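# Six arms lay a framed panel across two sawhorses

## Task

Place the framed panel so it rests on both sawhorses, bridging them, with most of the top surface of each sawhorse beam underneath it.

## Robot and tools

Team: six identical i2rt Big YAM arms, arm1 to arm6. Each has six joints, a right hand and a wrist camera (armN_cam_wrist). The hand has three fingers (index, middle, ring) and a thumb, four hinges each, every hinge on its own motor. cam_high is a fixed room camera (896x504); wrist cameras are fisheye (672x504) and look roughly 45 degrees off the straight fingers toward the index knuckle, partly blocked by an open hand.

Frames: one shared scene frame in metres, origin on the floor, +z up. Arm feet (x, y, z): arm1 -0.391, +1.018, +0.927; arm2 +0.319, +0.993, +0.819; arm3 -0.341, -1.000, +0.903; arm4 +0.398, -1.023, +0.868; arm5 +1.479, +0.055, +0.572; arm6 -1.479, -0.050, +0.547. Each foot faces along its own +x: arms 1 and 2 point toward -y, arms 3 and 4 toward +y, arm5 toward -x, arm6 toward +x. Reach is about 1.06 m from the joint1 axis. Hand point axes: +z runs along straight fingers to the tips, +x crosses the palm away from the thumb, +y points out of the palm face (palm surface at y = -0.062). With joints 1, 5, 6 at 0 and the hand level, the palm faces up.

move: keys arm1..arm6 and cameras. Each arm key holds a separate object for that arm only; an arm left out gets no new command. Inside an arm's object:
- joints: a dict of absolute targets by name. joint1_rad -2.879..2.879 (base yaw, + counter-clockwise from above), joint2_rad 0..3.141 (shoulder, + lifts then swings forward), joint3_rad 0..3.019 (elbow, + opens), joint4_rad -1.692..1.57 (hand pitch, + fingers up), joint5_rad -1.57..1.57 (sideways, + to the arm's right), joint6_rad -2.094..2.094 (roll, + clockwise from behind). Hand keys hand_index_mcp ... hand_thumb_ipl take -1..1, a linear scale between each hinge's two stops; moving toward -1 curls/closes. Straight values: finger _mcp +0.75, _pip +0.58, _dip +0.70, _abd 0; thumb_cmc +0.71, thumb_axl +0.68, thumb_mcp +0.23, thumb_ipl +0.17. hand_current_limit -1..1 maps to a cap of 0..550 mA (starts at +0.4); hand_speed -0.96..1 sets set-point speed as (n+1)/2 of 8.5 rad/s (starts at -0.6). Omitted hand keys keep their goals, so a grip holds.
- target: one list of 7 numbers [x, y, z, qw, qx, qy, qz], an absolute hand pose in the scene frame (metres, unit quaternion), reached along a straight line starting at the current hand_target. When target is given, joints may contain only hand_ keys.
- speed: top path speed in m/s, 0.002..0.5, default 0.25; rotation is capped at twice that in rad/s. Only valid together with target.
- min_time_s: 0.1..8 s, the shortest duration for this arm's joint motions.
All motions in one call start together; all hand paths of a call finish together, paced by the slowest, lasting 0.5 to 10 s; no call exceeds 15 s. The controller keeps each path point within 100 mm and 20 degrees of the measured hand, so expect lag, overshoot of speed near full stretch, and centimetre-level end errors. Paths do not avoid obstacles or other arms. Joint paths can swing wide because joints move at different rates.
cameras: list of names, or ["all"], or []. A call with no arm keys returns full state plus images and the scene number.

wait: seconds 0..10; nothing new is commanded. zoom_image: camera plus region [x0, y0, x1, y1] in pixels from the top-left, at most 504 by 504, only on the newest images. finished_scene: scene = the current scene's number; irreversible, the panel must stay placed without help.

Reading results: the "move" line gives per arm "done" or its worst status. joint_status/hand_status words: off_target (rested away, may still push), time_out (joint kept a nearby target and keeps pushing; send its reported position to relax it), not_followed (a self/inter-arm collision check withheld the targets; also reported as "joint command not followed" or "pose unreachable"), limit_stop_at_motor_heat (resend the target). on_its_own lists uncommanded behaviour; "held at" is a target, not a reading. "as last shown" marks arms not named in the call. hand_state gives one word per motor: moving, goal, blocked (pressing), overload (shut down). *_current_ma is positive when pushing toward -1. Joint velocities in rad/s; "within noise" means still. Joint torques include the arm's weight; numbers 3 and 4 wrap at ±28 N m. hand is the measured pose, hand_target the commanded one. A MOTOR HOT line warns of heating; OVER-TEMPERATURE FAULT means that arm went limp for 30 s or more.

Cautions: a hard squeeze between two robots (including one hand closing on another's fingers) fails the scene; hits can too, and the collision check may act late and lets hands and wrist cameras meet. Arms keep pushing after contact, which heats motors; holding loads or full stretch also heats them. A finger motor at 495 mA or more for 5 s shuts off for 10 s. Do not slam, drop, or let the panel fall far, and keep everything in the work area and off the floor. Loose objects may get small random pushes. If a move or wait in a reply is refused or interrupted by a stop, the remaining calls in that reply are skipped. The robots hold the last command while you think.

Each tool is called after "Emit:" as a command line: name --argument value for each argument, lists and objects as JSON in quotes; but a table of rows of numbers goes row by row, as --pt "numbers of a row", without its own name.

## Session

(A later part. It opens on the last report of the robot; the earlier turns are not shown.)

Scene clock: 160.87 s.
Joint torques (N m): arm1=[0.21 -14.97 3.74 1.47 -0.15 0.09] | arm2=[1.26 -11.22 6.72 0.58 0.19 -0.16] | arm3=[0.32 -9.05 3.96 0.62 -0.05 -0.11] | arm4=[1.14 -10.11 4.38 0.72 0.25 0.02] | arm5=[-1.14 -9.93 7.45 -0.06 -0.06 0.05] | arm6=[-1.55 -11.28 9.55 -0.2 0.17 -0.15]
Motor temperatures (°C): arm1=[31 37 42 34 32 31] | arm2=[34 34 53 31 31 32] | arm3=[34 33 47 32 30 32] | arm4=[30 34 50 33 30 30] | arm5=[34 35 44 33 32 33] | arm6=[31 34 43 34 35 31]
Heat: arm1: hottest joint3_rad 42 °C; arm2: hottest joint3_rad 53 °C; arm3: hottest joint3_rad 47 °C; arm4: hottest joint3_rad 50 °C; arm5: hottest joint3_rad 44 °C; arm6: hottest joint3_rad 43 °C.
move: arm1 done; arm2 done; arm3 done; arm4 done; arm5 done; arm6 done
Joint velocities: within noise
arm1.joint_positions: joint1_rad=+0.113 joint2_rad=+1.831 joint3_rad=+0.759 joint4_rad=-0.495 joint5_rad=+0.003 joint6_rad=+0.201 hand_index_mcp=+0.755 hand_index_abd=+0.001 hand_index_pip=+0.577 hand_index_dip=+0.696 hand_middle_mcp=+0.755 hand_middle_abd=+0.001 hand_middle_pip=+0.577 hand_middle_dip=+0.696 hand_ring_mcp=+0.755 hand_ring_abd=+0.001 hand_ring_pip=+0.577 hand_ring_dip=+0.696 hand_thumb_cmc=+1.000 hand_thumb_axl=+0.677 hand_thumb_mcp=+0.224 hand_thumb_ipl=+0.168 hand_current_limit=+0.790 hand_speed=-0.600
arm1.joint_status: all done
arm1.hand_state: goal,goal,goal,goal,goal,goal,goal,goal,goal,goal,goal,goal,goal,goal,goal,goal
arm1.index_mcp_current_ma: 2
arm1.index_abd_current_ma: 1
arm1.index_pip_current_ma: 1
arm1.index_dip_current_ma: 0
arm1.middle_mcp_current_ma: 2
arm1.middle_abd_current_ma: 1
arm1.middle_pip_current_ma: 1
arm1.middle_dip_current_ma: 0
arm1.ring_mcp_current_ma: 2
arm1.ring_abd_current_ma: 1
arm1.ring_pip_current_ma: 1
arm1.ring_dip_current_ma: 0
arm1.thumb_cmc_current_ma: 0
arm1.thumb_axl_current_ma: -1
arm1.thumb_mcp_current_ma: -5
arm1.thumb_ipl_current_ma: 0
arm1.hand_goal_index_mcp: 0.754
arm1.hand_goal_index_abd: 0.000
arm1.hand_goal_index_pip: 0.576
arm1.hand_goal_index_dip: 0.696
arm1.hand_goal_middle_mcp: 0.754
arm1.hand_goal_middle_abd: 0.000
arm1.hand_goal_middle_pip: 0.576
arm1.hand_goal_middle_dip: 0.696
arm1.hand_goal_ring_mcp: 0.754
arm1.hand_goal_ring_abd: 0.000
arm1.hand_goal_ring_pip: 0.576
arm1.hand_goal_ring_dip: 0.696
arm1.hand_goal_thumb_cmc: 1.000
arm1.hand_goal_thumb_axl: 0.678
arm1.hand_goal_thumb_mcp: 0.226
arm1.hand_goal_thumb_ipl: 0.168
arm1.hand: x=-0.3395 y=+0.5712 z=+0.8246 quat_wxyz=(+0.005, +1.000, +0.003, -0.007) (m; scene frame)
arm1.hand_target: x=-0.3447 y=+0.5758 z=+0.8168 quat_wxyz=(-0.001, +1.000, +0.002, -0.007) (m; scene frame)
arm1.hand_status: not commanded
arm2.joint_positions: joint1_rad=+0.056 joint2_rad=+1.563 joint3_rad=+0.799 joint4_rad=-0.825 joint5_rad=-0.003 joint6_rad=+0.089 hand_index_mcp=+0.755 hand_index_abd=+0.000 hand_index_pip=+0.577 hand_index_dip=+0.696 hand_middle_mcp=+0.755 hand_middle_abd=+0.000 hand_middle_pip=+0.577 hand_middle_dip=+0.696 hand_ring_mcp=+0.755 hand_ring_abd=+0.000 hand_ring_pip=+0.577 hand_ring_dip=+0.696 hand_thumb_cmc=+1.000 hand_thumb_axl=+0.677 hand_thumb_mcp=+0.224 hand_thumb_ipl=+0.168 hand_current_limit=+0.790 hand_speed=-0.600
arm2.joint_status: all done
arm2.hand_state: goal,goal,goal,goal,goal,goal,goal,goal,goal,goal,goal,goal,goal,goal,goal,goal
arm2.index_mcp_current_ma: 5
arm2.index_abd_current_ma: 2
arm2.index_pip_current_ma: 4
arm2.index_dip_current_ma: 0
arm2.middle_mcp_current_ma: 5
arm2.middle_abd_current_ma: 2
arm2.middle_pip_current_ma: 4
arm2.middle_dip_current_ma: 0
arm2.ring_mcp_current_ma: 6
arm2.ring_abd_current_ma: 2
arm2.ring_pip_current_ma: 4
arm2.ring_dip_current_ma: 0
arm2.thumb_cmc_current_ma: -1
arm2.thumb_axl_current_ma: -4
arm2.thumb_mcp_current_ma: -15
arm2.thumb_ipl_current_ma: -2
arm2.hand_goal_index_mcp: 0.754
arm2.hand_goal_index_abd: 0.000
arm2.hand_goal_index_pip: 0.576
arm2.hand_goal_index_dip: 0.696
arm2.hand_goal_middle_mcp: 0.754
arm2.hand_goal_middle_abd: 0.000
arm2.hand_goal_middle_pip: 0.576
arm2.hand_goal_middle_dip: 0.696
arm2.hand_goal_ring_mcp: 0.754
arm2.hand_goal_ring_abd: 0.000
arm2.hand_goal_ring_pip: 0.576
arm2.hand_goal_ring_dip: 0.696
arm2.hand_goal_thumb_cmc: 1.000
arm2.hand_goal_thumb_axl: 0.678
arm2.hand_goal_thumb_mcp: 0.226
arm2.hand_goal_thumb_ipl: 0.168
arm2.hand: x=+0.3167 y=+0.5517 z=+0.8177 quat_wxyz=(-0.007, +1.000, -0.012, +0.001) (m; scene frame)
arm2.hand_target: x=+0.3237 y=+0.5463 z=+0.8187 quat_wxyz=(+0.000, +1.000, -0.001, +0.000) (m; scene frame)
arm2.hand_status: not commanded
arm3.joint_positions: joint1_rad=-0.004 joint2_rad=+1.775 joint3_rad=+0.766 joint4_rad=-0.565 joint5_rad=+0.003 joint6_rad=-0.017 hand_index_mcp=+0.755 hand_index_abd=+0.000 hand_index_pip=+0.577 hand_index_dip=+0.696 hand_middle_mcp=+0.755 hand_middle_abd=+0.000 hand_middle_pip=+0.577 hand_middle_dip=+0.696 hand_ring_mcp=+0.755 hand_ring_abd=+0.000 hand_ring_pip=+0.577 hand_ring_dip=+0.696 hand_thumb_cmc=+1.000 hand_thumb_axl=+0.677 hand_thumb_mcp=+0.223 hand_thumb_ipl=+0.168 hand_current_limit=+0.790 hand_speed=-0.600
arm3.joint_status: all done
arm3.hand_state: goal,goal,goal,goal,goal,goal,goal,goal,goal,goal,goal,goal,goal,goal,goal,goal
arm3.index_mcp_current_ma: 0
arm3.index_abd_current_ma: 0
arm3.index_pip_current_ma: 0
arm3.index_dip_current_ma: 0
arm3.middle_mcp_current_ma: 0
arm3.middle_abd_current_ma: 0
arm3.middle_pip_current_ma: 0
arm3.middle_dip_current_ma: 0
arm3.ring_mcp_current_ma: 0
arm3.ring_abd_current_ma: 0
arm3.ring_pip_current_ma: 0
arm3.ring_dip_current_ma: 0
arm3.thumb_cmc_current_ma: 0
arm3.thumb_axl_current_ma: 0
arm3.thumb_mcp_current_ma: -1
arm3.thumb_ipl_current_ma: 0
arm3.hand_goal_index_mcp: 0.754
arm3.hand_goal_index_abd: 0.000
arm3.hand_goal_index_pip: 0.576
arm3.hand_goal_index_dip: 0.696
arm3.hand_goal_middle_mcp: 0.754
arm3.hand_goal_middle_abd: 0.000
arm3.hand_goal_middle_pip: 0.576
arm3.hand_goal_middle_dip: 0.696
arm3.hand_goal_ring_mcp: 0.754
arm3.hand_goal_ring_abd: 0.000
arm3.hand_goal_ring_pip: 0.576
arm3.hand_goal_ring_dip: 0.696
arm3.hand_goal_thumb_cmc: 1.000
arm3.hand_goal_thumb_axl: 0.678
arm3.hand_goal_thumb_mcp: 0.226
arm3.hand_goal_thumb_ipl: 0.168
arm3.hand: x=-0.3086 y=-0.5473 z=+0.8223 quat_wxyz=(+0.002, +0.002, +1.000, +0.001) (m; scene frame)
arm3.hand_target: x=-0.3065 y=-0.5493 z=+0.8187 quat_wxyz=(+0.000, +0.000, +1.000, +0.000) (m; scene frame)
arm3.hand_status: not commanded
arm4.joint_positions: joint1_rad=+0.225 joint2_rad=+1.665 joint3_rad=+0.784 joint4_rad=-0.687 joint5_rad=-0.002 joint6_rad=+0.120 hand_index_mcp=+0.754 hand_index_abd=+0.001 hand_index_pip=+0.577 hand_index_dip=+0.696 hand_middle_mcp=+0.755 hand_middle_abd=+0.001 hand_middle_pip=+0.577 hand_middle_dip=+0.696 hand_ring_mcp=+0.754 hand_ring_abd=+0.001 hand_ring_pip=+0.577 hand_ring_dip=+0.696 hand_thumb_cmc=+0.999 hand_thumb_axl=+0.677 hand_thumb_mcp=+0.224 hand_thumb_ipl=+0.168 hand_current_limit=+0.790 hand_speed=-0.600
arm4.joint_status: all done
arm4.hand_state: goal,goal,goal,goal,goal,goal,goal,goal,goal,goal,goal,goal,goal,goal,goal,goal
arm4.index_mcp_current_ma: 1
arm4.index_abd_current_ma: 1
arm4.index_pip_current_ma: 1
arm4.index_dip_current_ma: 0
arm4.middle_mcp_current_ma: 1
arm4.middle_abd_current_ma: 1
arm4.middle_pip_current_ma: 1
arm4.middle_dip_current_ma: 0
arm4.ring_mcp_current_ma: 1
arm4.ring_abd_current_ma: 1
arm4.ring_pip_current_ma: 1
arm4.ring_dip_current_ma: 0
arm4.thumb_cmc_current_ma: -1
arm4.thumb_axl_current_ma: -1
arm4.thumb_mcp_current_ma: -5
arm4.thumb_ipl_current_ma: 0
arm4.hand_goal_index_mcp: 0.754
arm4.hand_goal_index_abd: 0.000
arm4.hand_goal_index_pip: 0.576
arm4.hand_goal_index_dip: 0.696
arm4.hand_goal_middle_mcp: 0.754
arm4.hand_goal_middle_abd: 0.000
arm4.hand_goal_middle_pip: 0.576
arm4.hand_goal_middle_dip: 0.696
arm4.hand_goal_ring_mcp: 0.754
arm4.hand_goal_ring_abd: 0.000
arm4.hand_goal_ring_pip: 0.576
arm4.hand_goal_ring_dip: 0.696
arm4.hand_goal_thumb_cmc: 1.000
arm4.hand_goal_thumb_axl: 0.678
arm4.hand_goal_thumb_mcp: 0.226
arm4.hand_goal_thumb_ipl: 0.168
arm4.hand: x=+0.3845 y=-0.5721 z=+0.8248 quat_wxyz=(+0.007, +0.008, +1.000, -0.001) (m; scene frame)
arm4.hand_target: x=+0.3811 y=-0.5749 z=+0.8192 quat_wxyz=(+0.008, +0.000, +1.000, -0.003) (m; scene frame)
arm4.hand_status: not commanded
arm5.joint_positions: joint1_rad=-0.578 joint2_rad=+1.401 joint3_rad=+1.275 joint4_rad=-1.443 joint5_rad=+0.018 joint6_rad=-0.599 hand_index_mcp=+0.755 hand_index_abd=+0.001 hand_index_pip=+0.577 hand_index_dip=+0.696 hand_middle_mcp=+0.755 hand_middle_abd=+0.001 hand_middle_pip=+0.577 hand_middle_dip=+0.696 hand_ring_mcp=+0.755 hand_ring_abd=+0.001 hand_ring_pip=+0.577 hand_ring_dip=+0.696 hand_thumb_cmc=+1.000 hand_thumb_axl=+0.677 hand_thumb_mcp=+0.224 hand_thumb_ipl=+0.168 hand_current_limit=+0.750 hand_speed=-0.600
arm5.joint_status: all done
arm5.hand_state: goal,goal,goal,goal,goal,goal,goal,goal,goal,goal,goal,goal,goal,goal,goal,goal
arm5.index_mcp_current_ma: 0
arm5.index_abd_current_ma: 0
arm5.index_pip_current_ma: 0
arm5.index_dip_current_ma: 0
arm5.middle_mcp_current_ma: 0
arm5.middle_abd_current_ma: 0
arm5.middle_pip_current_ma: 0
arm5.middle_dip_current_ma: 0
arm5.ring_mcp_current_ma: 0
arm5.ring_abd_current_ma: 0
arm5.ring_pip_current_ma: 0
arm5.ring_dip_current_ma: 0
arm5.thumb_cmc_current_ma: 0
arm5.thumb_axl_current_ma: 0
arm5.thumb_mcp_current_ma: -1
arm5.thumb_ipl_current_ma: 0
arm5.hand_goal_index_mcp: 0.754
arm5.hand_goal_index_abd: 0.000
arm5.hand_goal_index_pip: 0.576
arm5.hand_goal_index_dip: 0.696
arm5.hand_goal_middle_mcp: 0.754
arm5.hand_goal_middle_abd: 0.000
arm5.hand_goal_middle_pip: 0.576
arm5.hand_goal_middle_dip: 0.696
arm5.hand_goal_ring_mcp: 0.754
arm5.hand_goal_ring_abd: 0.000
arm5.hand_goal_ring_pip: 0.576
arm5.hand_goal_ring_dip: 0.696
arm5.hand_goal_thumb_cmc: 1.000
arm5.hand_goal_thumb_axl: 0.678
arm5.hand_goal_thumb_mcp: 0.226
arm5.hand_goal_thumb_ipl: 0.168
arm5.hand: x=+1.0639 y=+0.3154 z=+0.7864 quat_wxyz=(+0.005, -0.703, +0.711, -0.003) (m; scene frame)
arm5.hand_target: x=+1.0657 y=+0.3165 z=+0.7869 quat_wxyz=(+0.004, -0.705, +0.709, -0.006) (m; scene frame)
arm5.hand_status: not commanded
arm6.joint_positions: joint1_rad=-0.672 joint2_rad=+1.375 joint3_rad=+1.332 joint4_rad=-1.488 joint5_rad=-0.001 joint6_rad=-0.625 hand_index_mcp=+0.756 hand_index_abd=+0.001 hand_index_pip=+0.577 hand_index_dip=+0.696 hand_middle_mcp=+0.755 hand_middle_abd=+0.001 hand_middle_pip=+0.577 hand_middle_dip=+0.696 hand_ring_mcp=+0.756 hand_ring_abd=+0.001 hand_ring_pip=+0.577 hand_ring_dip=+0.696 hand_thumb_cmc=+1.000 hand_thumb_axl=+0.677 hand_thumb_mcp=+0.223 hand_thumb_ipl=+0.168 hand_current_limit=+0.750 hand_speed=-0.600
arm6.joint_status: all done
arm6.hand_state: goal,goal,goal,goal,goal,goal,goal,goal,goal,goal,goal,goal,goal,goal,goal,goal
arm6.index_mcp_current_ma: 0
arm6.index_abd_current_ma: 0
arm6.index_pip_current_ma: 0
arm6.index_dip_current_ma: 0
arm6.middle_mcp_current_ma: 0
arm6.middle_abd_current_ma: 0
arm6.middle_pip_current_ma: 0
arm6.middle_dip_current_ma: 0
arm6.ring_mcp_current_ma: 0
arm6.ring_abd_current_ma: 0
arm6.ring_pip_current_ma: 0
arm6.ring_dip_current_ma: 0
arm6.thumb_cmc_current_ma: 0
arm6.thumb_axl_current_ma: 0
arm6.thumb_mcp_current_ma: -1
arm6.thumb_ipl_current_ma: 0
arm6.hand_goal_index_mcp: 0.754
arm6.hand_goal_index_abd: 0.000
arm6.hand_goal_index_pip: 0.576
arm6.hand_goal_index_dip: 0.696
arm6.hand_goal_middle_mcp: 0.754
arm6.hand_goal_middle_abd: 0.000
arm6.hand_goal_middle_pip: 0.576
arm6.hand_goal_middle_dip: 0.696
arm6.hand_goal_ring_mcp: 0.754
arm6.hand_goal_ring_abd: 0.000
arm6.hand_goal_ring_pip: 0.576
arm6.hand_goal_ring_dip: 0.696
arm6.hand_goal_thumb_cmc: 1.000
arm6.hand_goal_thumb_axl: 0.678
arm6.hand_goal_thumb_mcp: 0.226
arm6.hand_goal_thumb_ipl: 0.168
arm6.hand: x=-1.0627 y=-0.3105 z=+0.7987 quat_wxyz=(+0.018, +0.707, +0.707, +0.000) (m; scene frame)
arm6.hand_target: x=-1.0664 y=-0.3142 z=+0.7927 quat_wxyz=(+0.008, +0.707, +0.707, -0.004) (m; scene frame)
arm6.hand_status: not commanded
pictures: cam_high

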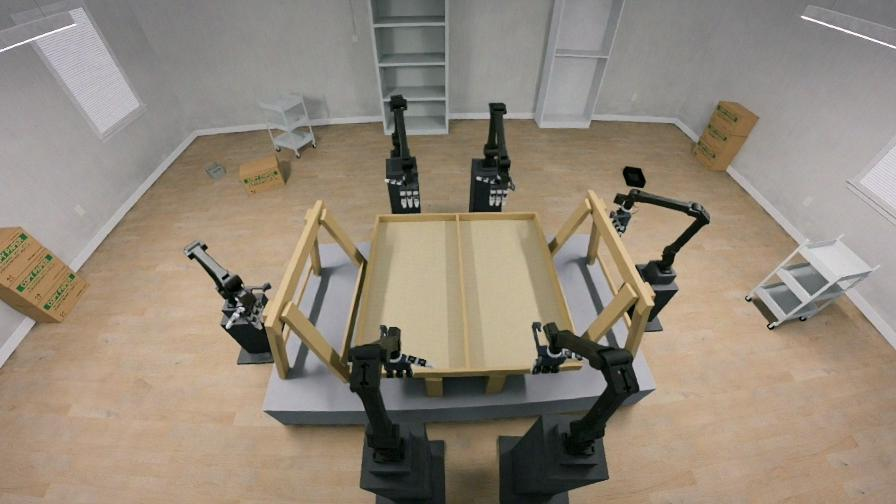

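Emit:
move --arm1 '{"target": [-0.345, 0.579, 0.66, 0, 1, 0, 0], "speed": 0.1}' --arm2 '{"target": [0.325, 0.551, 0.66, 0, 1, 0, 0], "speed": 0.1}' --arm3 '{"target": [-0.31, -0.558, 0.66, 0, 0, 1, 0], "speed": 0.1}' --arm4 '{"target": [0.38, -0.581, 0.66, 0, 0, 1, 0], "speed": 0.1}' --arm5 '{"target": [1.10, 0.293, 0.425, 0, 0.7071, -0.7071, 0], "speed": 0.25}' --arm6 '{"target": [-1.10, -0.293, 0.425, 0, 0.7071, 0.7071, 0], "speed": 0.25}' --cameras '["all"]'

Scene clock: 191.40 s.
Joint torques (N m): arm1=[0.62 -0.09 3.85 4.44 -0.93 0.2] | arm2=[1.03 -13.16 3.37 0.76 0.15 -0.13] | arm3=[0.79 -9.99 2.3 0.55 -0.06 -0.06] | arm4=[1.08 -11.34 2.74 0.69 0.04 0.07] | arm5=[-1.26 -11.22 2.76 1.26 -0.06 0.07] | arm6=[-1.67 -12.63 4.77 0.68 -0.07 -0.16]
Motor temperatures (°C): arm1=[31 38 41 33 32 31] | arm2=[33 34 50 31 31 32] | arm3=[34 34 44 32 30 32] | arm4=[30 35 46 33 30 30] | arm5=[34 36 42 33 32 33] | arm6=[31 34 41 34 34 31]
Heat: arm1: hottest joint3_rad 41 °C; arm2: hottest joint3_rad 50 °C; arm3: hottest joint3_rad 44 °C; arm4: hottest joint3_rad 46 °C; arm5: hottest joint3_rad 42 °C; arm6: hottest joint3_rad 41 °C.
move: arm1 off_target; arm2 done; arm3 done; arm4 done; arm5 done; arm6 done
Joint velocities: within noise
arm1.joint_positions: joint1_rad=+0.112 joint2_rad=+2.046 joint3_rad=+0.759 joint4_rad=-0.178 joint5_rad=+0.007 joint6_rad=+0.197 hand_index_mcp=+0.891 hand_index_abd=+0.013 hand_index_pip=+0.671 hand_index_dip=+0.739 hand_middle_mcp=+0.903 hand_middle_abd=+0.013 hand_middle_pip=+0.648 hand_middle_dip=+0.733 hand_ring_mcp=+0.822 hand_ring_abd=+0.014 hand_ring_pip=+0.626 hand_ring_dip=+0.723 hand_thumb_cmc=+1.000 hand_thumb_axl=+0.677 hand_thumb_mcp=+0.223 hand_thumb_ipl=+0.168 hand_current_limit=+0.790 hand_speed=-0.600
arm1.joint_status: not commanded
arm1.hand_state: blocked,goal,blocked,blocked,blocked,goal,blocked,blocked,blocked,goal,blocked,blocked,goal,goal,goal,goal
arm1.index_mcp_current_ma: 492
arm1.index_abd_current_ma: 25
arm1.index_pip_current_ma: 350
arm1.index_dip_current_ma: 133
arm1.middle_mcp_current_ma: 492
arm1.middle_abd_current_ma: 26
arm1.middle_pip_current_ma: 249
arm1.middle_dip_current_ma: 108
arm1.ring_mcp_current_ma: 248
arm1.ring_abd_current_ma: 27
arm1.ring_pip_current_ma: 155
arm1.ring_dip_current_ma: 74
arm1.thumb_cmc_current_ma: 0
arm1.thumb_axl_current_ma: -1
arm1.thumb_mcp_current_ma: -7
arm1.thumb_ipl_current_ma: 0
arm1.hand_goal_index_mcp: 0.754
arm1.hand_goal_index_abd: 0.000
arm1.hand_goal_index_pip: 0.576
arm1.hand_goal_index_dip: 0.696
arm1.hand_goal_middle_mcp: 0.754
arm1.hand_goal_middle_abd: 0.000
arm1.hand_goal_middle_pip: 0.576
arm1.hand_goal_middle_dip: 0.696
arm1.hand_goal_ring_mcp: 0.754
arm1.hand_goal_ring_abd: 0.000
arm1.hand_goal_ring_pip: 0.576
arm1.hand_goal_ring_dip: 0.696
arm1.hand_goal_thumb_cmc: 1.000
arm1.hand_goal_thumb_axl: 0.678
arm1.hand_goal_thumb_mcp: 0.226
arm1.hand_goal_thumb_ipl: 0.168
arm1.hand: x=-0.3370 y=+0.5519 z=+0.7598 quat_wxyz=(+0.054, +0.999, +0.005, +0.001) (m; scene frame)
arm1.hand_target: x=-0.3462 y=+0.5929 z=+0.6830 quat_wxyz=(-0.002, +1.000, -0.001, +0.000) (m; scene frame)
arm1.hand_status: off_target (0.104 m and 6.3 deg from the pose sent, 0.165 m and 1.1 deg at the start; pose on its path clipped on 24 of 73 steps)
arm2.joint_positions: joint1_rad=+0.059 joint2_rad=+1.981 joint3_rad=+0.735 joint4_rad=-0.339 joint5_rad=-0.003 joint6_rad=+0.089 hand_index_mcp=+0.755 hand_index_abd=+0.000 hand_index_pip=+0.577 hand_index_dip=+0.696 hand_middle_mcp=+0.755 hand_middle_abd=+0.000 hand_middle_pip=+0.577 hand_middle_dip=+0.696 hand_ring_mcp=+0.755 hand_ring_abd=+0.000 hand_ring_pip=+0.577 hand_ring_dip=+0.696 hand_thumb_cmc=+1.000 hand_thumb_axl=+0.677 hand_thumb_mcp=+0.224 hand_thumb_ipl=+0.168 hand_current_limit=+0.790 hand_speed=-0.600
arm2.joint_status: not commanded
arm2.hand_state: goal,goal,goal,goal,goal,goal,goal,goal,goal,goal,goal,goal,goal,goal,goal,goal
arm2.index_mcp_current_ma: 5
arm2.index_abd_current_ma: 2
arm2.index_pip_current_ma: 4
arm2.index_dip_current_ma: 0
arm2.middle_mcp_current_ma: 5
arm2.middle_abd_current_ma: 2
arm2.middle_pip_current_ma: 4
arm2.middle_dip_current_ma: 0
arm2.ring_mcp_current_ma: 6
arm2.ring_abd_current_ma: 2
arm2.ring_pip_current_ma: 4
arm2.ring_dip_current_ma: 0
arm2.thumb_cmc_current_ma: -1
arm2.thumb_axl_current_ma: -4
arm2.thumb_mcp_current_ma: -15
arm2.thumb_ipl_current_ma: -2
arm2.hand_goal_index_mcp: 0.754
arm2.hand_goal_index_abd: 0.000
arm2.hand_goal_index_pip: 0.576
arm2.hand_goal_index_dip: 0.696
arm2.hand_goal_middle_mcp: 0.754
arm2.hand_goal_middle_abd: 0.000
arm2.hand_goal_middle_pip: 0.576
arm2.hand_goal_middle_dip: 0.696
arm2.hand_goal_ring_mcp: 0.754
arm2.hand_goal_ring_abd: 0.000
arm2.hand_goal_ring_pip: 0.576
arm2.hand_goal_ring_dip: 0.696
arm2.hand_goal_thumb_cmc: 1.000
arm2.hand_goal_thumb_axl: 0.678
arm2.hand_goal_thumb_mcp: 0.226
arm2.hand_goal_thumb_ipl: 0.168
arm2.hand: x=+0.3179 y=+0.5557 z=+0.6612 quat_wxyz=(-0.005, +1.000, -0.011, +0.001) (m; scene frame)
arm2.hand_target: x=+0.3250 y=+0.5513 z=+0.6600 quat_wxyz=(+0.000, +1.000, +0.000, +0.000) (m; scene frame)
arm2.hand_status: done (0.009 m and 1.4 deg from the pose sent, 0.158 m and 1.6 deg at the start)
arm3.joint_positions: joint1_rad=-0.004 joint2_rad=+2.240 joint3_rad=+0.784 joint4_rad=-0.131 joint5_rad=+0.003 joint6_rad=-0.017 hand_index_mcp=+0.755 hand_index_abd=+0.000 hand_index_pip=+0.577 hand_index_dip=+0.696 hand_middle_mcp=+0.755 hand_middle_abd=+0.000 hand_middle_pip=+0.577 hand_middle_dip=+0.696 hand_ring_mcp=+0.755 hand_ring_abd=+0.000 hand_ring_pip=+0.577 hand_ring_dip=+0.696 hand_thumb_cmc=+1.000 hand_thumb_axl=+0.677 hand_thumb_mcp=+0.223 hand_thumb_ipl=+0.168 hand_current_limit=+0.790 hand_speed=-0.600
arm3.joint_status: not commanded
arm3.hand_state: goal,goal,goal,goal,goal,goal,goal,goal,goal,goal,goal,goal,goal,goal,goal,goal
arm3.index_mcp_current_ma: 0
arm3.index_abd_current_ma: 0
arm3.index_pip_current_ma: 0
arm3.index_dip_current_ma: 0
arm3.middle_mcp_current_ma: 0
arm3.middle_abd_current_ma: 0
arm3.middle_pip_current_ma: 0
arm3.middle_dip_current_ma: 0
arm3.ring_mcp_current_ma: 0
arm3.ring_abd_current_ma: 0
arm3.ring_pip_current_ma: 0
arm3.ring_dip_current_ma: 0
arm3.thumb_cmc_current_ma: 0
arm3.thumb_axl_current_ma: 0
arm3.thumb_mcp_current_ma: -1
arm3.thumb_ipl_current_ma: 0
arm3.hand_goal_index_mcp: 0.754
arm3.hand_goal_index_abd: 0.000
arm3.hand_goal_index_pip: 0.576
arm3.hand_goal_index_dip: 0.696
arm3.hand_goal_middle_mcp: 0.754
arm3.hand_goal_middle_abd: 0.000
arm3.hand_goal_middle_pip: 0.576
arm3.hand_goal_middle_dip: 0.696
arm3.hand_goal_ring_mcp: 0.754
arm3.hand_goal_ring_abd: 0.000
arm3.hand_goal_ring_pip: 0.576
arm3.hand_goal_ring_dip: 0.696
arm3.hand_goal_thumb_cmc: 1.000
arm3.hand_goal_thumb_axl: 0.678
arm3.hand_goal_thumb_mcp: 0.226
arm3.hand_goal_thumb_ipl: 0.168
arm3.hand: x=-0.3090 y=-0.5644 z=+0.6630 quat_wxyz=(+0.002, +0.002, +1.000, -0.005) (m; scene frame)
arm3.hand_target: x=-0.3101 y=-0.5582 z=+0.6601 quat_wxyz=(+0.000, +0.000, +1.000, +0.000) (m; scene frame)
arm3.hand_status: done (0.007 m and 0.7 deg from the pose sent, 0.163 m and 0.4 deg at the start)
arm4.joint_positions: joint1_rad=+0.229 joint2_rad=+2.116 joint3_rad=+0.751 joint4_rad=-0.216 joint5_rad=-0.013 joint6_rad=+0.120 hand_index_mcp=+0.754 hand_index_abd=+0.001 hand_index_pip=+0.577 hand_index_dip=+0.696 hand_middle_mcp=+0.755 hand_middle_abd=+0.001 hand_middle_pip=+0.577 hand_middle_dip=+0.696 hand_ring_mcp=+0.754 hand_ring_abd=+0.001 hand_ring_pip=+0.577 hand_ring_dip=+0.696 hand_thumb_cmc=+0.999 hand_thumb_axl=+0.677 hand_thumb_mcp=+0.224 hand_thumb_ipl=+0.168 hand_current_limit=+0.790 hand_speed=-0.600
arm4.joint_status: not commanded
arm4.hand_state: goal,goal,goal,goal,goal,goal,goal,goal,goal,goal,goal,goal,goal,goal,goal,goal
arm4.index_mcp_current_ma: 1
arm4.index_abd_current_ma: 1
arm4.index_pip_current_ma: 1
arm4.index_dip_current_ma: 0
arm4.middle_mcp_current_ma: 1
arm4.middle_abd_current_ma: 1
arm4.middle_pip_current_ma: 1
arm4.middle_dip_current_ma: 0
arm4.ring_mcp_current_ma: 1
arm4.ring_abd_current_ma: 1
arm4.ring_pip_current_ma: 1
arm4.ring_dip_current_ma: 0
arm4.thumb_cmc_current_ma: -1
arm4.thumb_axl_current_ma: -1
arm4.thumb_mcp_current_ma: -5
arm4.thumb_ipl_current_ma: 0
arm4.hand_goal_index_mcp: 0.754
arm4.hand_goal_index_abd: 0.000
arm4.hand_goal_index_pip: 0.576
arm4.hand_goal_index_dip: 0.696
arm4.hand_goal_middle_mcp: 0.754
arm4.hand_goal_middle_abd: 0.000
arm4.hand_goal_middle_pip: 0.576
arm4.hand_goal_middle_dip: 0.696
arm4.hand_goal_ring_mcp: 0.754
arm4.hand_goal_ring_abd: 0.000
arm4.hand_goal_ring_pip: 0.576
arm4.hand_goal_ring_dip: 0.696
arm4.hand_goal_thumb_cmc: 1.000
arm4.hand_goal_thumb_axl: 0.678
arm4.hand_goal_thumb_mcp: 0.226
arm4.hand_goal_thumb_ipl: 0.168
arm4.hand: x=+0.3853 y=-0.5895 z=+0.6625 quat_wxyz=(+0.002, +0.006, +1.000, -0.008) (m; scene frame)
arm4.hand_target: x=+0.3800 y=-0.5812 z=+0.6603 quat_wxyz=(+0.000, +0.000, +1.000, +0.000) (m; scene frame)
arm4.hand_status: done (0.010 m and 1.1 deg from the pose sent, 0.165 m and 1.2 deg at the start)
arm5.joint_positions: joint1_rad=-0.591 joint2_rad=+1.935 joint3_rad=+0.746 joint4_rad=-0.393 joint5_rad=+0.011 joint6_rad=-0.619 hand_index_mcp=+0.759 hand_index_abd=-0.003 hand_index_pip=+0.579 hand_index_dip=+0.697 hand_middle_mcp=+0.757 hand_middle_abd=-0.002 hand_middle_pip=+0.578 hand_middle_dip=+0.696 hand_ring_mcp=+0.756 hand_ring_abd=-0.001 hand_ring_pip=+0.577 hand_ring_dip=+0.696 hand_thumb_cmc=+1.000 hand_thumb_axl=+0.677 hand_thumb_mcp=+0.223 hand_thumb_ipl=+0.168 hand_current_limit=+0.750 hand_speed=-0.600
arm5.joint_status: not commanded
arm5.hand_state: goal,goal,goal,goal,goal,goal,goal,goal,goal,goal,goal,goal,goal,goal,goal,goal
arm5.index_mcp_current_ma: 4
arm5.index_abd_current_ma: -2
arm5.index_pip_current_ma: 1
arm5.index_dip_current_ma: 0
arm5.middle_mcp_current_ma: 2
arm5.middle_abd_current_ma: -1
arm5.middle_pip_current_ma: 1
arm5.middle_dip_current_ma: 0
arm5.ring_mcp_current_ma: 1
arm5.ring_abd_current_ma: 0
arm5.ring_pip_current_ma: 1
arm5.ring_dip_current_ma: 0
arm5.thumb_cmc_current_ma: 0
arm5.thumb_axl_current_ma: 0
arm5.thumb_mcp_current_ma: -2
arm5.thumb_ipl_current_ma: 0
arm5.hand_goal_index_mcp: 0.754
arm5.hand_goal_index_abd: 0.000
arm5.hand_goal_index_pip: 0.576
arm5.hand_goal_index_dip: 0.696
arm5.hand_goal_middle_mcp: 0.754
arm5.hand_goal_middle_abd: 0.000
arm5.hand_goal_middle_pip: 0.576
arm5.hand_goal_middle_dip: 0.696
arm5.hand_goal_ring_mcp: 0.754
arm5.hand_goal_ring_abd: 0.000
arm5.hand_goal_ring_pip: 0.576
arm5.hand_goal_ring_dip: 0.696
arm5.hand_goal_thumb_cmc: 1.000
arm5.hand_goal_thumb_axl: 0.678
arm5.hand_goal_thumb_mcp: 0.226
arm5.hand_goal_thumb_ipl: 0.168
arm5.hand: x=+1.1041 y=+0.2873 z=+0.4240 quat_wxyz=(+0.003, -0.706, +0.708, -0.011) (m; scene frame)
arm5.hand_target: x=+1.1001 y=+0.2931 z=+0.4252 quat_wxyz=(+0.000, -0.707, +0.707, +0.000) (m; scene frame)
arm5.hand_status: done (0.007 m and 1.3 deg from the pose sent, 0.364 m and 0.9 deg at the start)
arm6.joint_positions: joint1_rad=-0.675 joint2_rad=+1.859 joint3_rad=+0.748 joint4_rad=-0.457 joint5_rad=-0.004 joint6_rad=-0.629 hand_index_mcp=+0.755 hand_index_abd=+0.001 hand_index_pip=+0.577 hand_index_dip=+0.696 hand_middle_mcp=+0.755 hand_middle_abd=+0.001 hand_middle_pip=+0.577 hand_middle_dip=+0.696 hand_ring_mcp=+0.755 hand_ring_abd=+0.001 hand_ring_pip=+0.577 hand_ring_dip=+0.696 hand_thumb_cmc=+1.000 hand_thumb_axl=+0.677 hand_thumb_mcp=+0.223 hand_thumb_ipl=+0.168 hand_current_limit=+0.750 hand_speed=-0.600
arm6.joint_status: not commanded
arm6.hand_state: goal,goal,goal,goal,goal,goal,goal,goal,goal,goal,goal,goal,goal,goal,goal,goal
arm6.index_mcp_current_ma: 0
arm6.index_abd_current_ma: 0
arm6.index_pip_current_ma: 0
arm6.index_dip_current_ma: 0
arm6.middle_mcp_current_ma: 0
arm6.middle_abd_current_ma: 0
arm6.middle_pip_current_ma: 0
arm6.middle_dip_current_ma: 0
arm6.ring_mcp_current_ma: 0
arm6.ring_abd_current_ma: 0
arm6.ring_pip_current_ma: 0
arm6.ring_dip_current_ma: 0
arm6.thumb_cmc_current_ma: 0
arm6.thumb_axl_current_ma: 0
arm6.thumb_mcp_current_ma: -1
arm6.thumb_ipl_current_ma: 0
arm6.hand_goal_index_mcp: 0.754
arm6.hand_goal_index_abd: 0.000
arm6.hand_goal_index_pip: 0.576
arm6.hand_goal_index_dip: 0.696
arm6.hand_goal_middle_mcp: 0.754
arm6.hand_goal_middle_abd: 0.000
arm6.hand_goal_middle_pip: 0.576
arm6.hand_goal_middle_dip: 0.696
arm6.hand_goal_ring_mcp: 0.754
arm6.hand_goal_ring_abd: 0.000
arm6.hand_goal_ring_pip: 0.576
arm6.hand_goal_ring_dip: 0.696
arm6.hand_goal_thumb_cmc: 1.000
arm6.hand_goal_thumb_axl: 0.678
arm6.hand_goal_thumb_mcp: 0.226
arm6.hand_goal_thumb_ipl: 0.168
arm6.hand: x=-1.0993 y=-0.2882 z=+0.4293 quat_wxyz=(+0.000, +0.707, +0.707, -0.002) (m; scene frame)
arm6.hand_target: x=-1.1001 y=-0.2930 z=+0.4251 quat_wxyz=(+0.000, +0.707, +0.707, +0.000) (m; scene frame)
arm6.hand_status: done (0.007 m and 0.2 deg from the pose sent, 0.376 m and 2.0 deg at the start)
pictures: arm1_cam_wrist, arm2_cam_wrist, arm3_cam_wrist, arm4_cam_wrist, arm5_cam_wrist, arm6_cam_wrist, cam_high
camera_calibration:
arm1_cam_wrist: T_world_to_cam=[[-0.769593, -0.634607, 0.070709, 0.0684346], [-0.409068, 0.575025, 0.708526, -1.04768], [-0.490295, 0.516352, -0.702133, 0.209237], [0, 0, 0, 1]] pos_world=[-0.27332, 0.537835, 0.884385]
arm2_cam_wrist: T_world_to_cam=[[-0.801678, -0.595877, 0.0473565, 0.579014], [-0.353849, 0.536923, 0.765836, -0.748296], [-0.481771, 0.597197, -0.64129, 0.367588], [0, 0, 0, 1]] pos_world=[0.376492, 0.527276, 0.781382]
arm3_cam_wrist: T_world_to_cam=[[0.780442, 0.625219, -0.00349521, 0.629157], [0.446362, -0.553248, 0.703333, -0.682481], [0.437803, -0.55047, -0.710852, 0.423808], [0, 0, 0, 1]] pos_world=[-0.371931, -0.537649, 0.783475]
arm4_cam_wrist: T_world_to_cam=[[0.808296, 0.58849, -0.0183363, 0.0829657], [0.416803, -0.549931, 0.723776, -1.01223], [0.415851, -0.592668, -0.689791, 0.0686259], [0, 0, 0, 1]] pos_world=[0.326302, -0.56481, 0.781489]
arm5_cam_wrist: T_world_to_cam=[[-0.621688, 0.783258, -0.00331173, 0.494848], [0.550659, 0.440069, 0.709306, -1.0784], [0.557027, 0.439143, -0.704893, -0.319467], [0, 0, 0, 1]] pos_world=[1.07942, 0.227269, 0.541366]
arm6_cam_wrist: T_world_to_cam=[[0.585951, -0.810234, 0.0135464, 0.43904], [-0.540815, -0.378552, 0.751144, -1.07874], [-0.603474, -0.447459, -0.66, -0.388806], [0, 0, 0, 1]] pos_world=[-1.07529, -0.226609, 0.547728]

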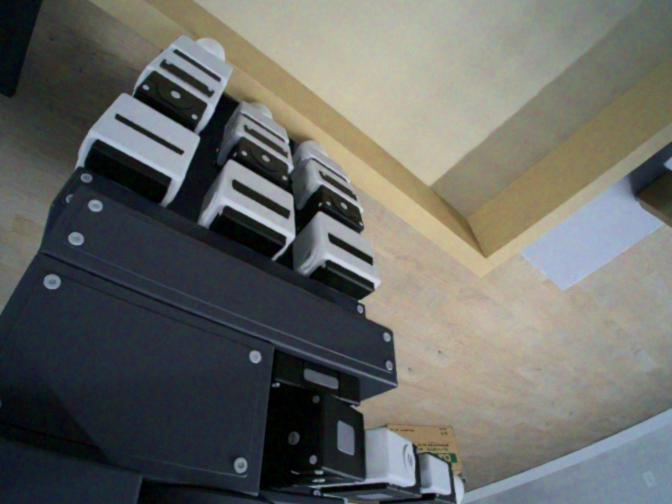

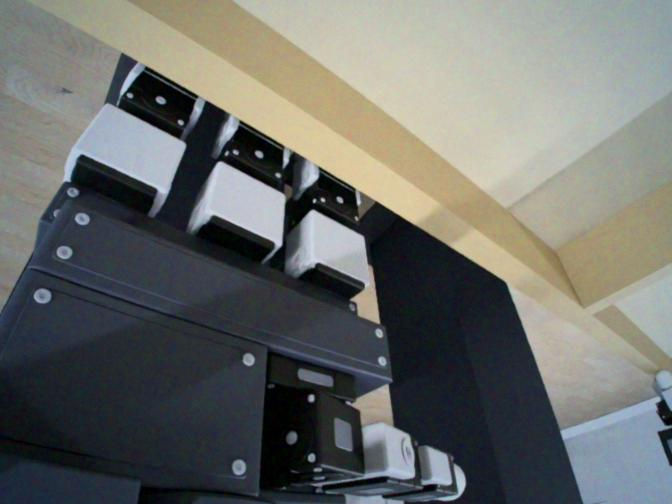

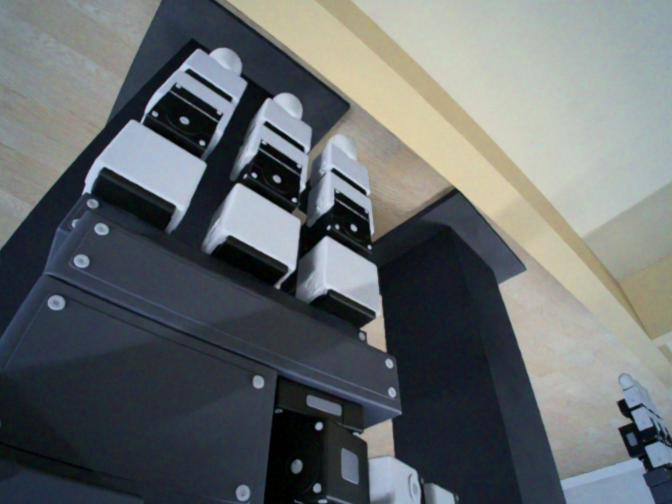

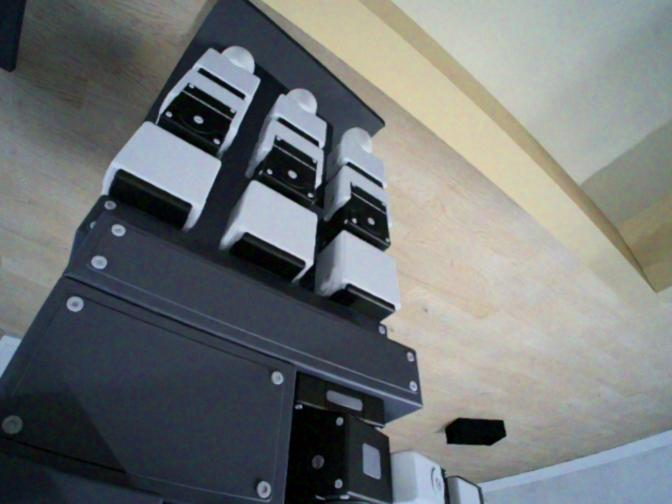

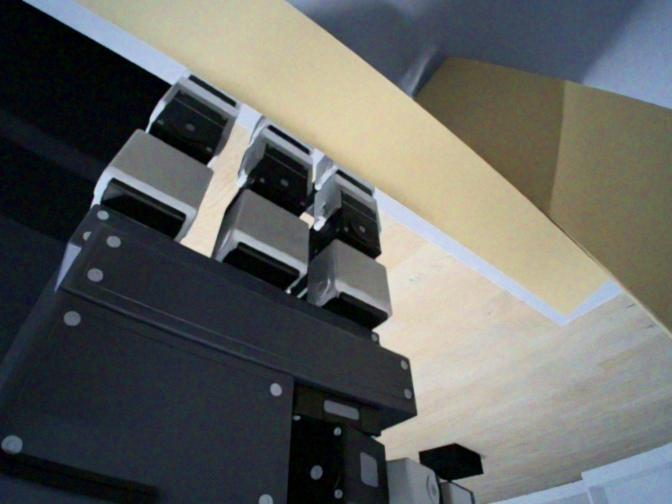

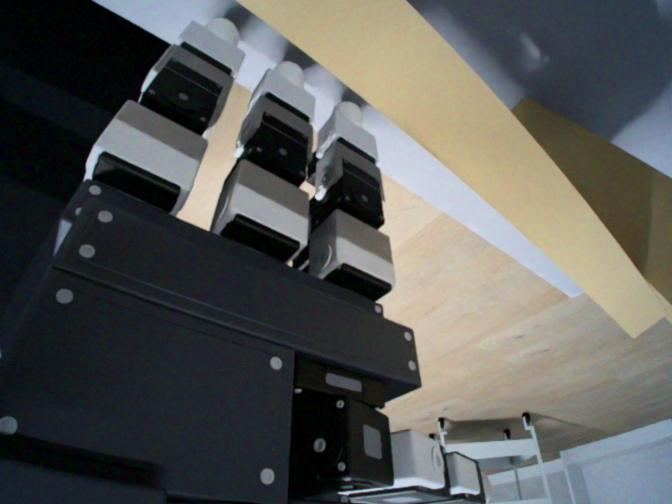

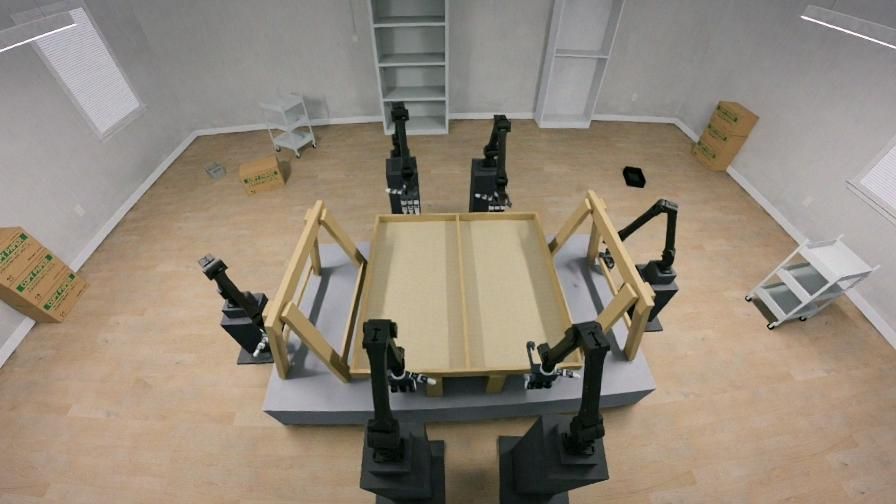

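Emit:
move --arm1 '{"target": [-0.345, 0.565, 0.84, 0, 1, 0, 0], "speed": 0.1}' --cameras '["arm1_cam_wrist", "cam_high"]'

Emit:
zoom_image --camera "cam_high" --region '[330, 180, 600, 400]'

Scene clock: 200.23 s.
Joint torques (N m): arm1=[0.15 -16.44 6.27 0.39 -0.12 0.08] | arm2=[1.03 -13.33 3.34 0.62 0.21 -0.11] | arm3=[0.85 -10.05 2.19 0.5 -0.06 -0.06] | arm4=[1.14 -11.4 2.73 0.7 0.04 0.07] | arm5=[-1.26 -11.22 2.77 1.28 -0.06 0.07] | arm6=[-1.73 -12.63 4.77 0.65 -0.07 -0.17]
Motor temperatures (°C): arm1=[31 38 41 33 32 31] | arm2=[33 34 50 31 31 32] | arm3=[34 34 43 32 30 32] | arm4=[30 34 45 33 30 30] | arm5=[34 36 41 33 32 33] | arm6=[31 34 40 34 34 31]
Heat: arm1: hottest joint3_rad 41 °C; arm2: hottest joint3_rad 50 °C; arm3: hottest joint3_rad 43 °C; arm4: hottest joint3_rad 45 °C; arm5: hottest joint3_rad 41 °C; arm6: hottest joint3_rad 40 °C.
move: arm1 off_target
Joint velocities: within noise
arm1.joint_positions: joint1_rad=+0.101 joint2_rad=+1.800 joint3_rad=+0.756 joint4_rad=-0.547 joint5_rad=-0.010 joint6_rad=+0.194 hand_index_mcp=+0.755 hand_index_abd=+0.001 hand_index_pip=+0.579 hand_index_dip=+0.698 hand_middle_mcp=+0.755 hand_middle_abd=+0.002 hand_middle_pip=+0.578 hand_middle_dip=+0.698 hand_ring_mcp=+0.755 hand_ring_abd=+0.003 hand_ring_pip=+0.578 hand_ring_dip=+0.699 hand_thumb_cmc=+1.000 hand_thumb_axl=+0.677 hand_thumb_mcp=+0.223 hand_thumb_ipl=+0.168 hand_current_limit=+0.790 hand_speed=-0.600
arm1.joint_status: not commanded
arm1.hand_state: goal,goal,goal,goal,goal,goal,goal,goal,goal,goal,goal,goal,goal,goal,goal,goal
arm1.index_mcp_current_ma: 2
arm1.index_abd_current_ma: 1
arm1.index_pip_current_ma: 4
arm1.index_dip_current_ma: 4
arm1.middle_mcp_current_ma: 2
arm1.middle_abd_current_ma: 3
arm1.middle_pip_current_ma: 4
arm1.middle_dip_current_ma: 4
arm1.ring_mcp_current_ma: 2
arm1.ring_abd_current_ma: 4
arm1.ring_pip_current_ma: 4
arm1.ring_dip_current_ma: 4
arm1.thumb_cmc_current_ma: 0
arm1.thumb_axl_current_ma: -1
arm1.thumb_mcp_current_ma: -7
arm1.thumb_ipl_current_ma: 0
arm1.hand_goal_index_mcp: 0.754
arm1.hand_goal_index_abd: 0.000
arm1.hand_goal_index_pip: 0.576
arm1.hand_goal_index_dip: 0.696
arm1.hand_goal_middle_mcp: 0.754
arm1.hand_goal_middle_abd: 0.000
arm1.hand_goal_middle_pip: 0.576
arm1.hand_goal_middle_dip: 0.696
arm1.hand_goal_ring_mcp: 0.754
arm1.hand_goal_ring_abd: 0.000
arm1.hand_goal_ring_pip: 0.576
arm1.hand_goal_ring_dip: 0.696
arm1.hand_goal_thumb_cmc: 1.000
arm1.hand_goal_thumb_axl: 0.678
arm1.hand_goal_thumb_mcp: 0.226
arm1.hand_goal_thumb_ipl: 0.168
arm1.hand: x=-0.3433 y=+0.5787 z=+0.8322 quat_wxyz=(-0.009, +1.000, +0.001, -0.003) (m; scene frame)
arm1.hand_target: x=-0.3452 y=+0.5653 z=+0.8402 quat_wxyz=(+0.000, +1.000, +0.000, +0.000) (m; scene frame)
arm1.hand_status: off_target (0.016 m and 1.1 deg from the pose sent, 0.082 m and 6.3 deg at the start)
arm2, arm3, arm4, arm5, arm6: as last shown
pictures: arm1_cam_wrist, cam_high
camera_calibration:
arm1_cam_wrist: T_world_to_cam=[[-0.7747, -0.632323, -0.00285221, 0.133563], [-0.398264, 0.484426, 0.778921, -1.1195], [-0.491147, 0.604566, -0.627116, 0.129416], [0, 0, 0, 1]] pos_world=[-0.278823, 0.548529, 0.95354]

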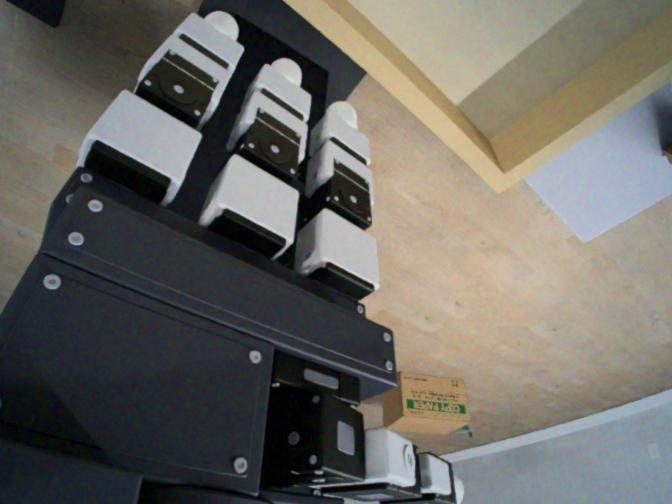

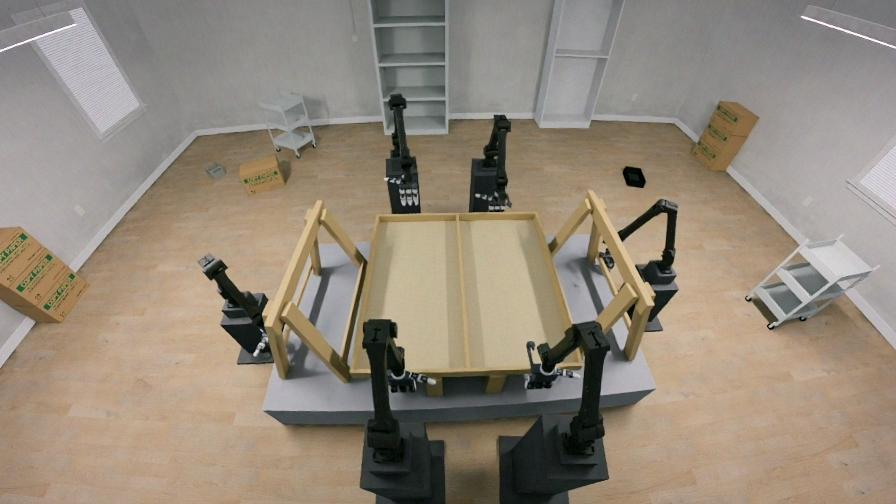

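Scaled by 1.867 from the camera's 896x504 image, which has a finer 1280x720 frame.

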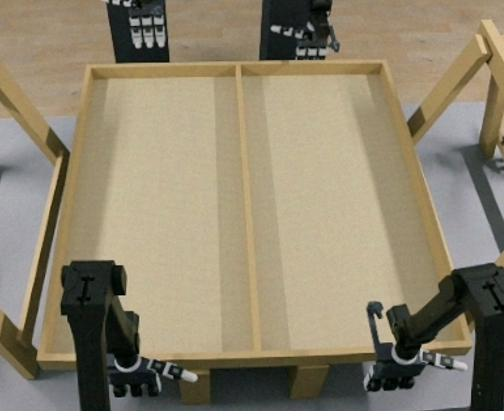

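Emit:
zoom_image --camera "cam_high" --region '[180, 230, 300, 400]'

Emit:
zoom_image --camera "cam_high" --region '[590, 180, 710, 350]'

Scaled by 2.965 from the camera's 896x504 image, which has a finer 1280x720 frame.

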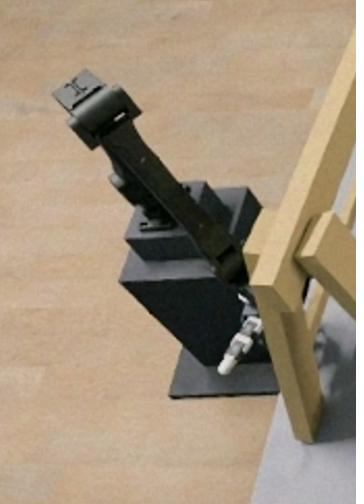

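Scaled by 2.965 from the camera's 896x504 image, which has a finer 1280x720 frame.

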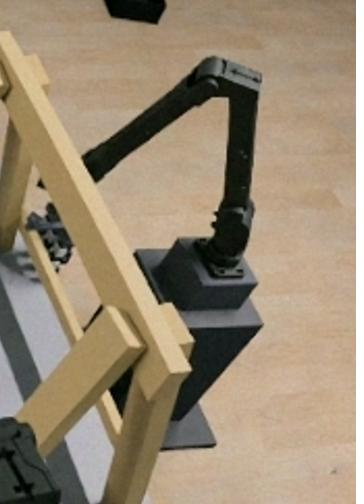

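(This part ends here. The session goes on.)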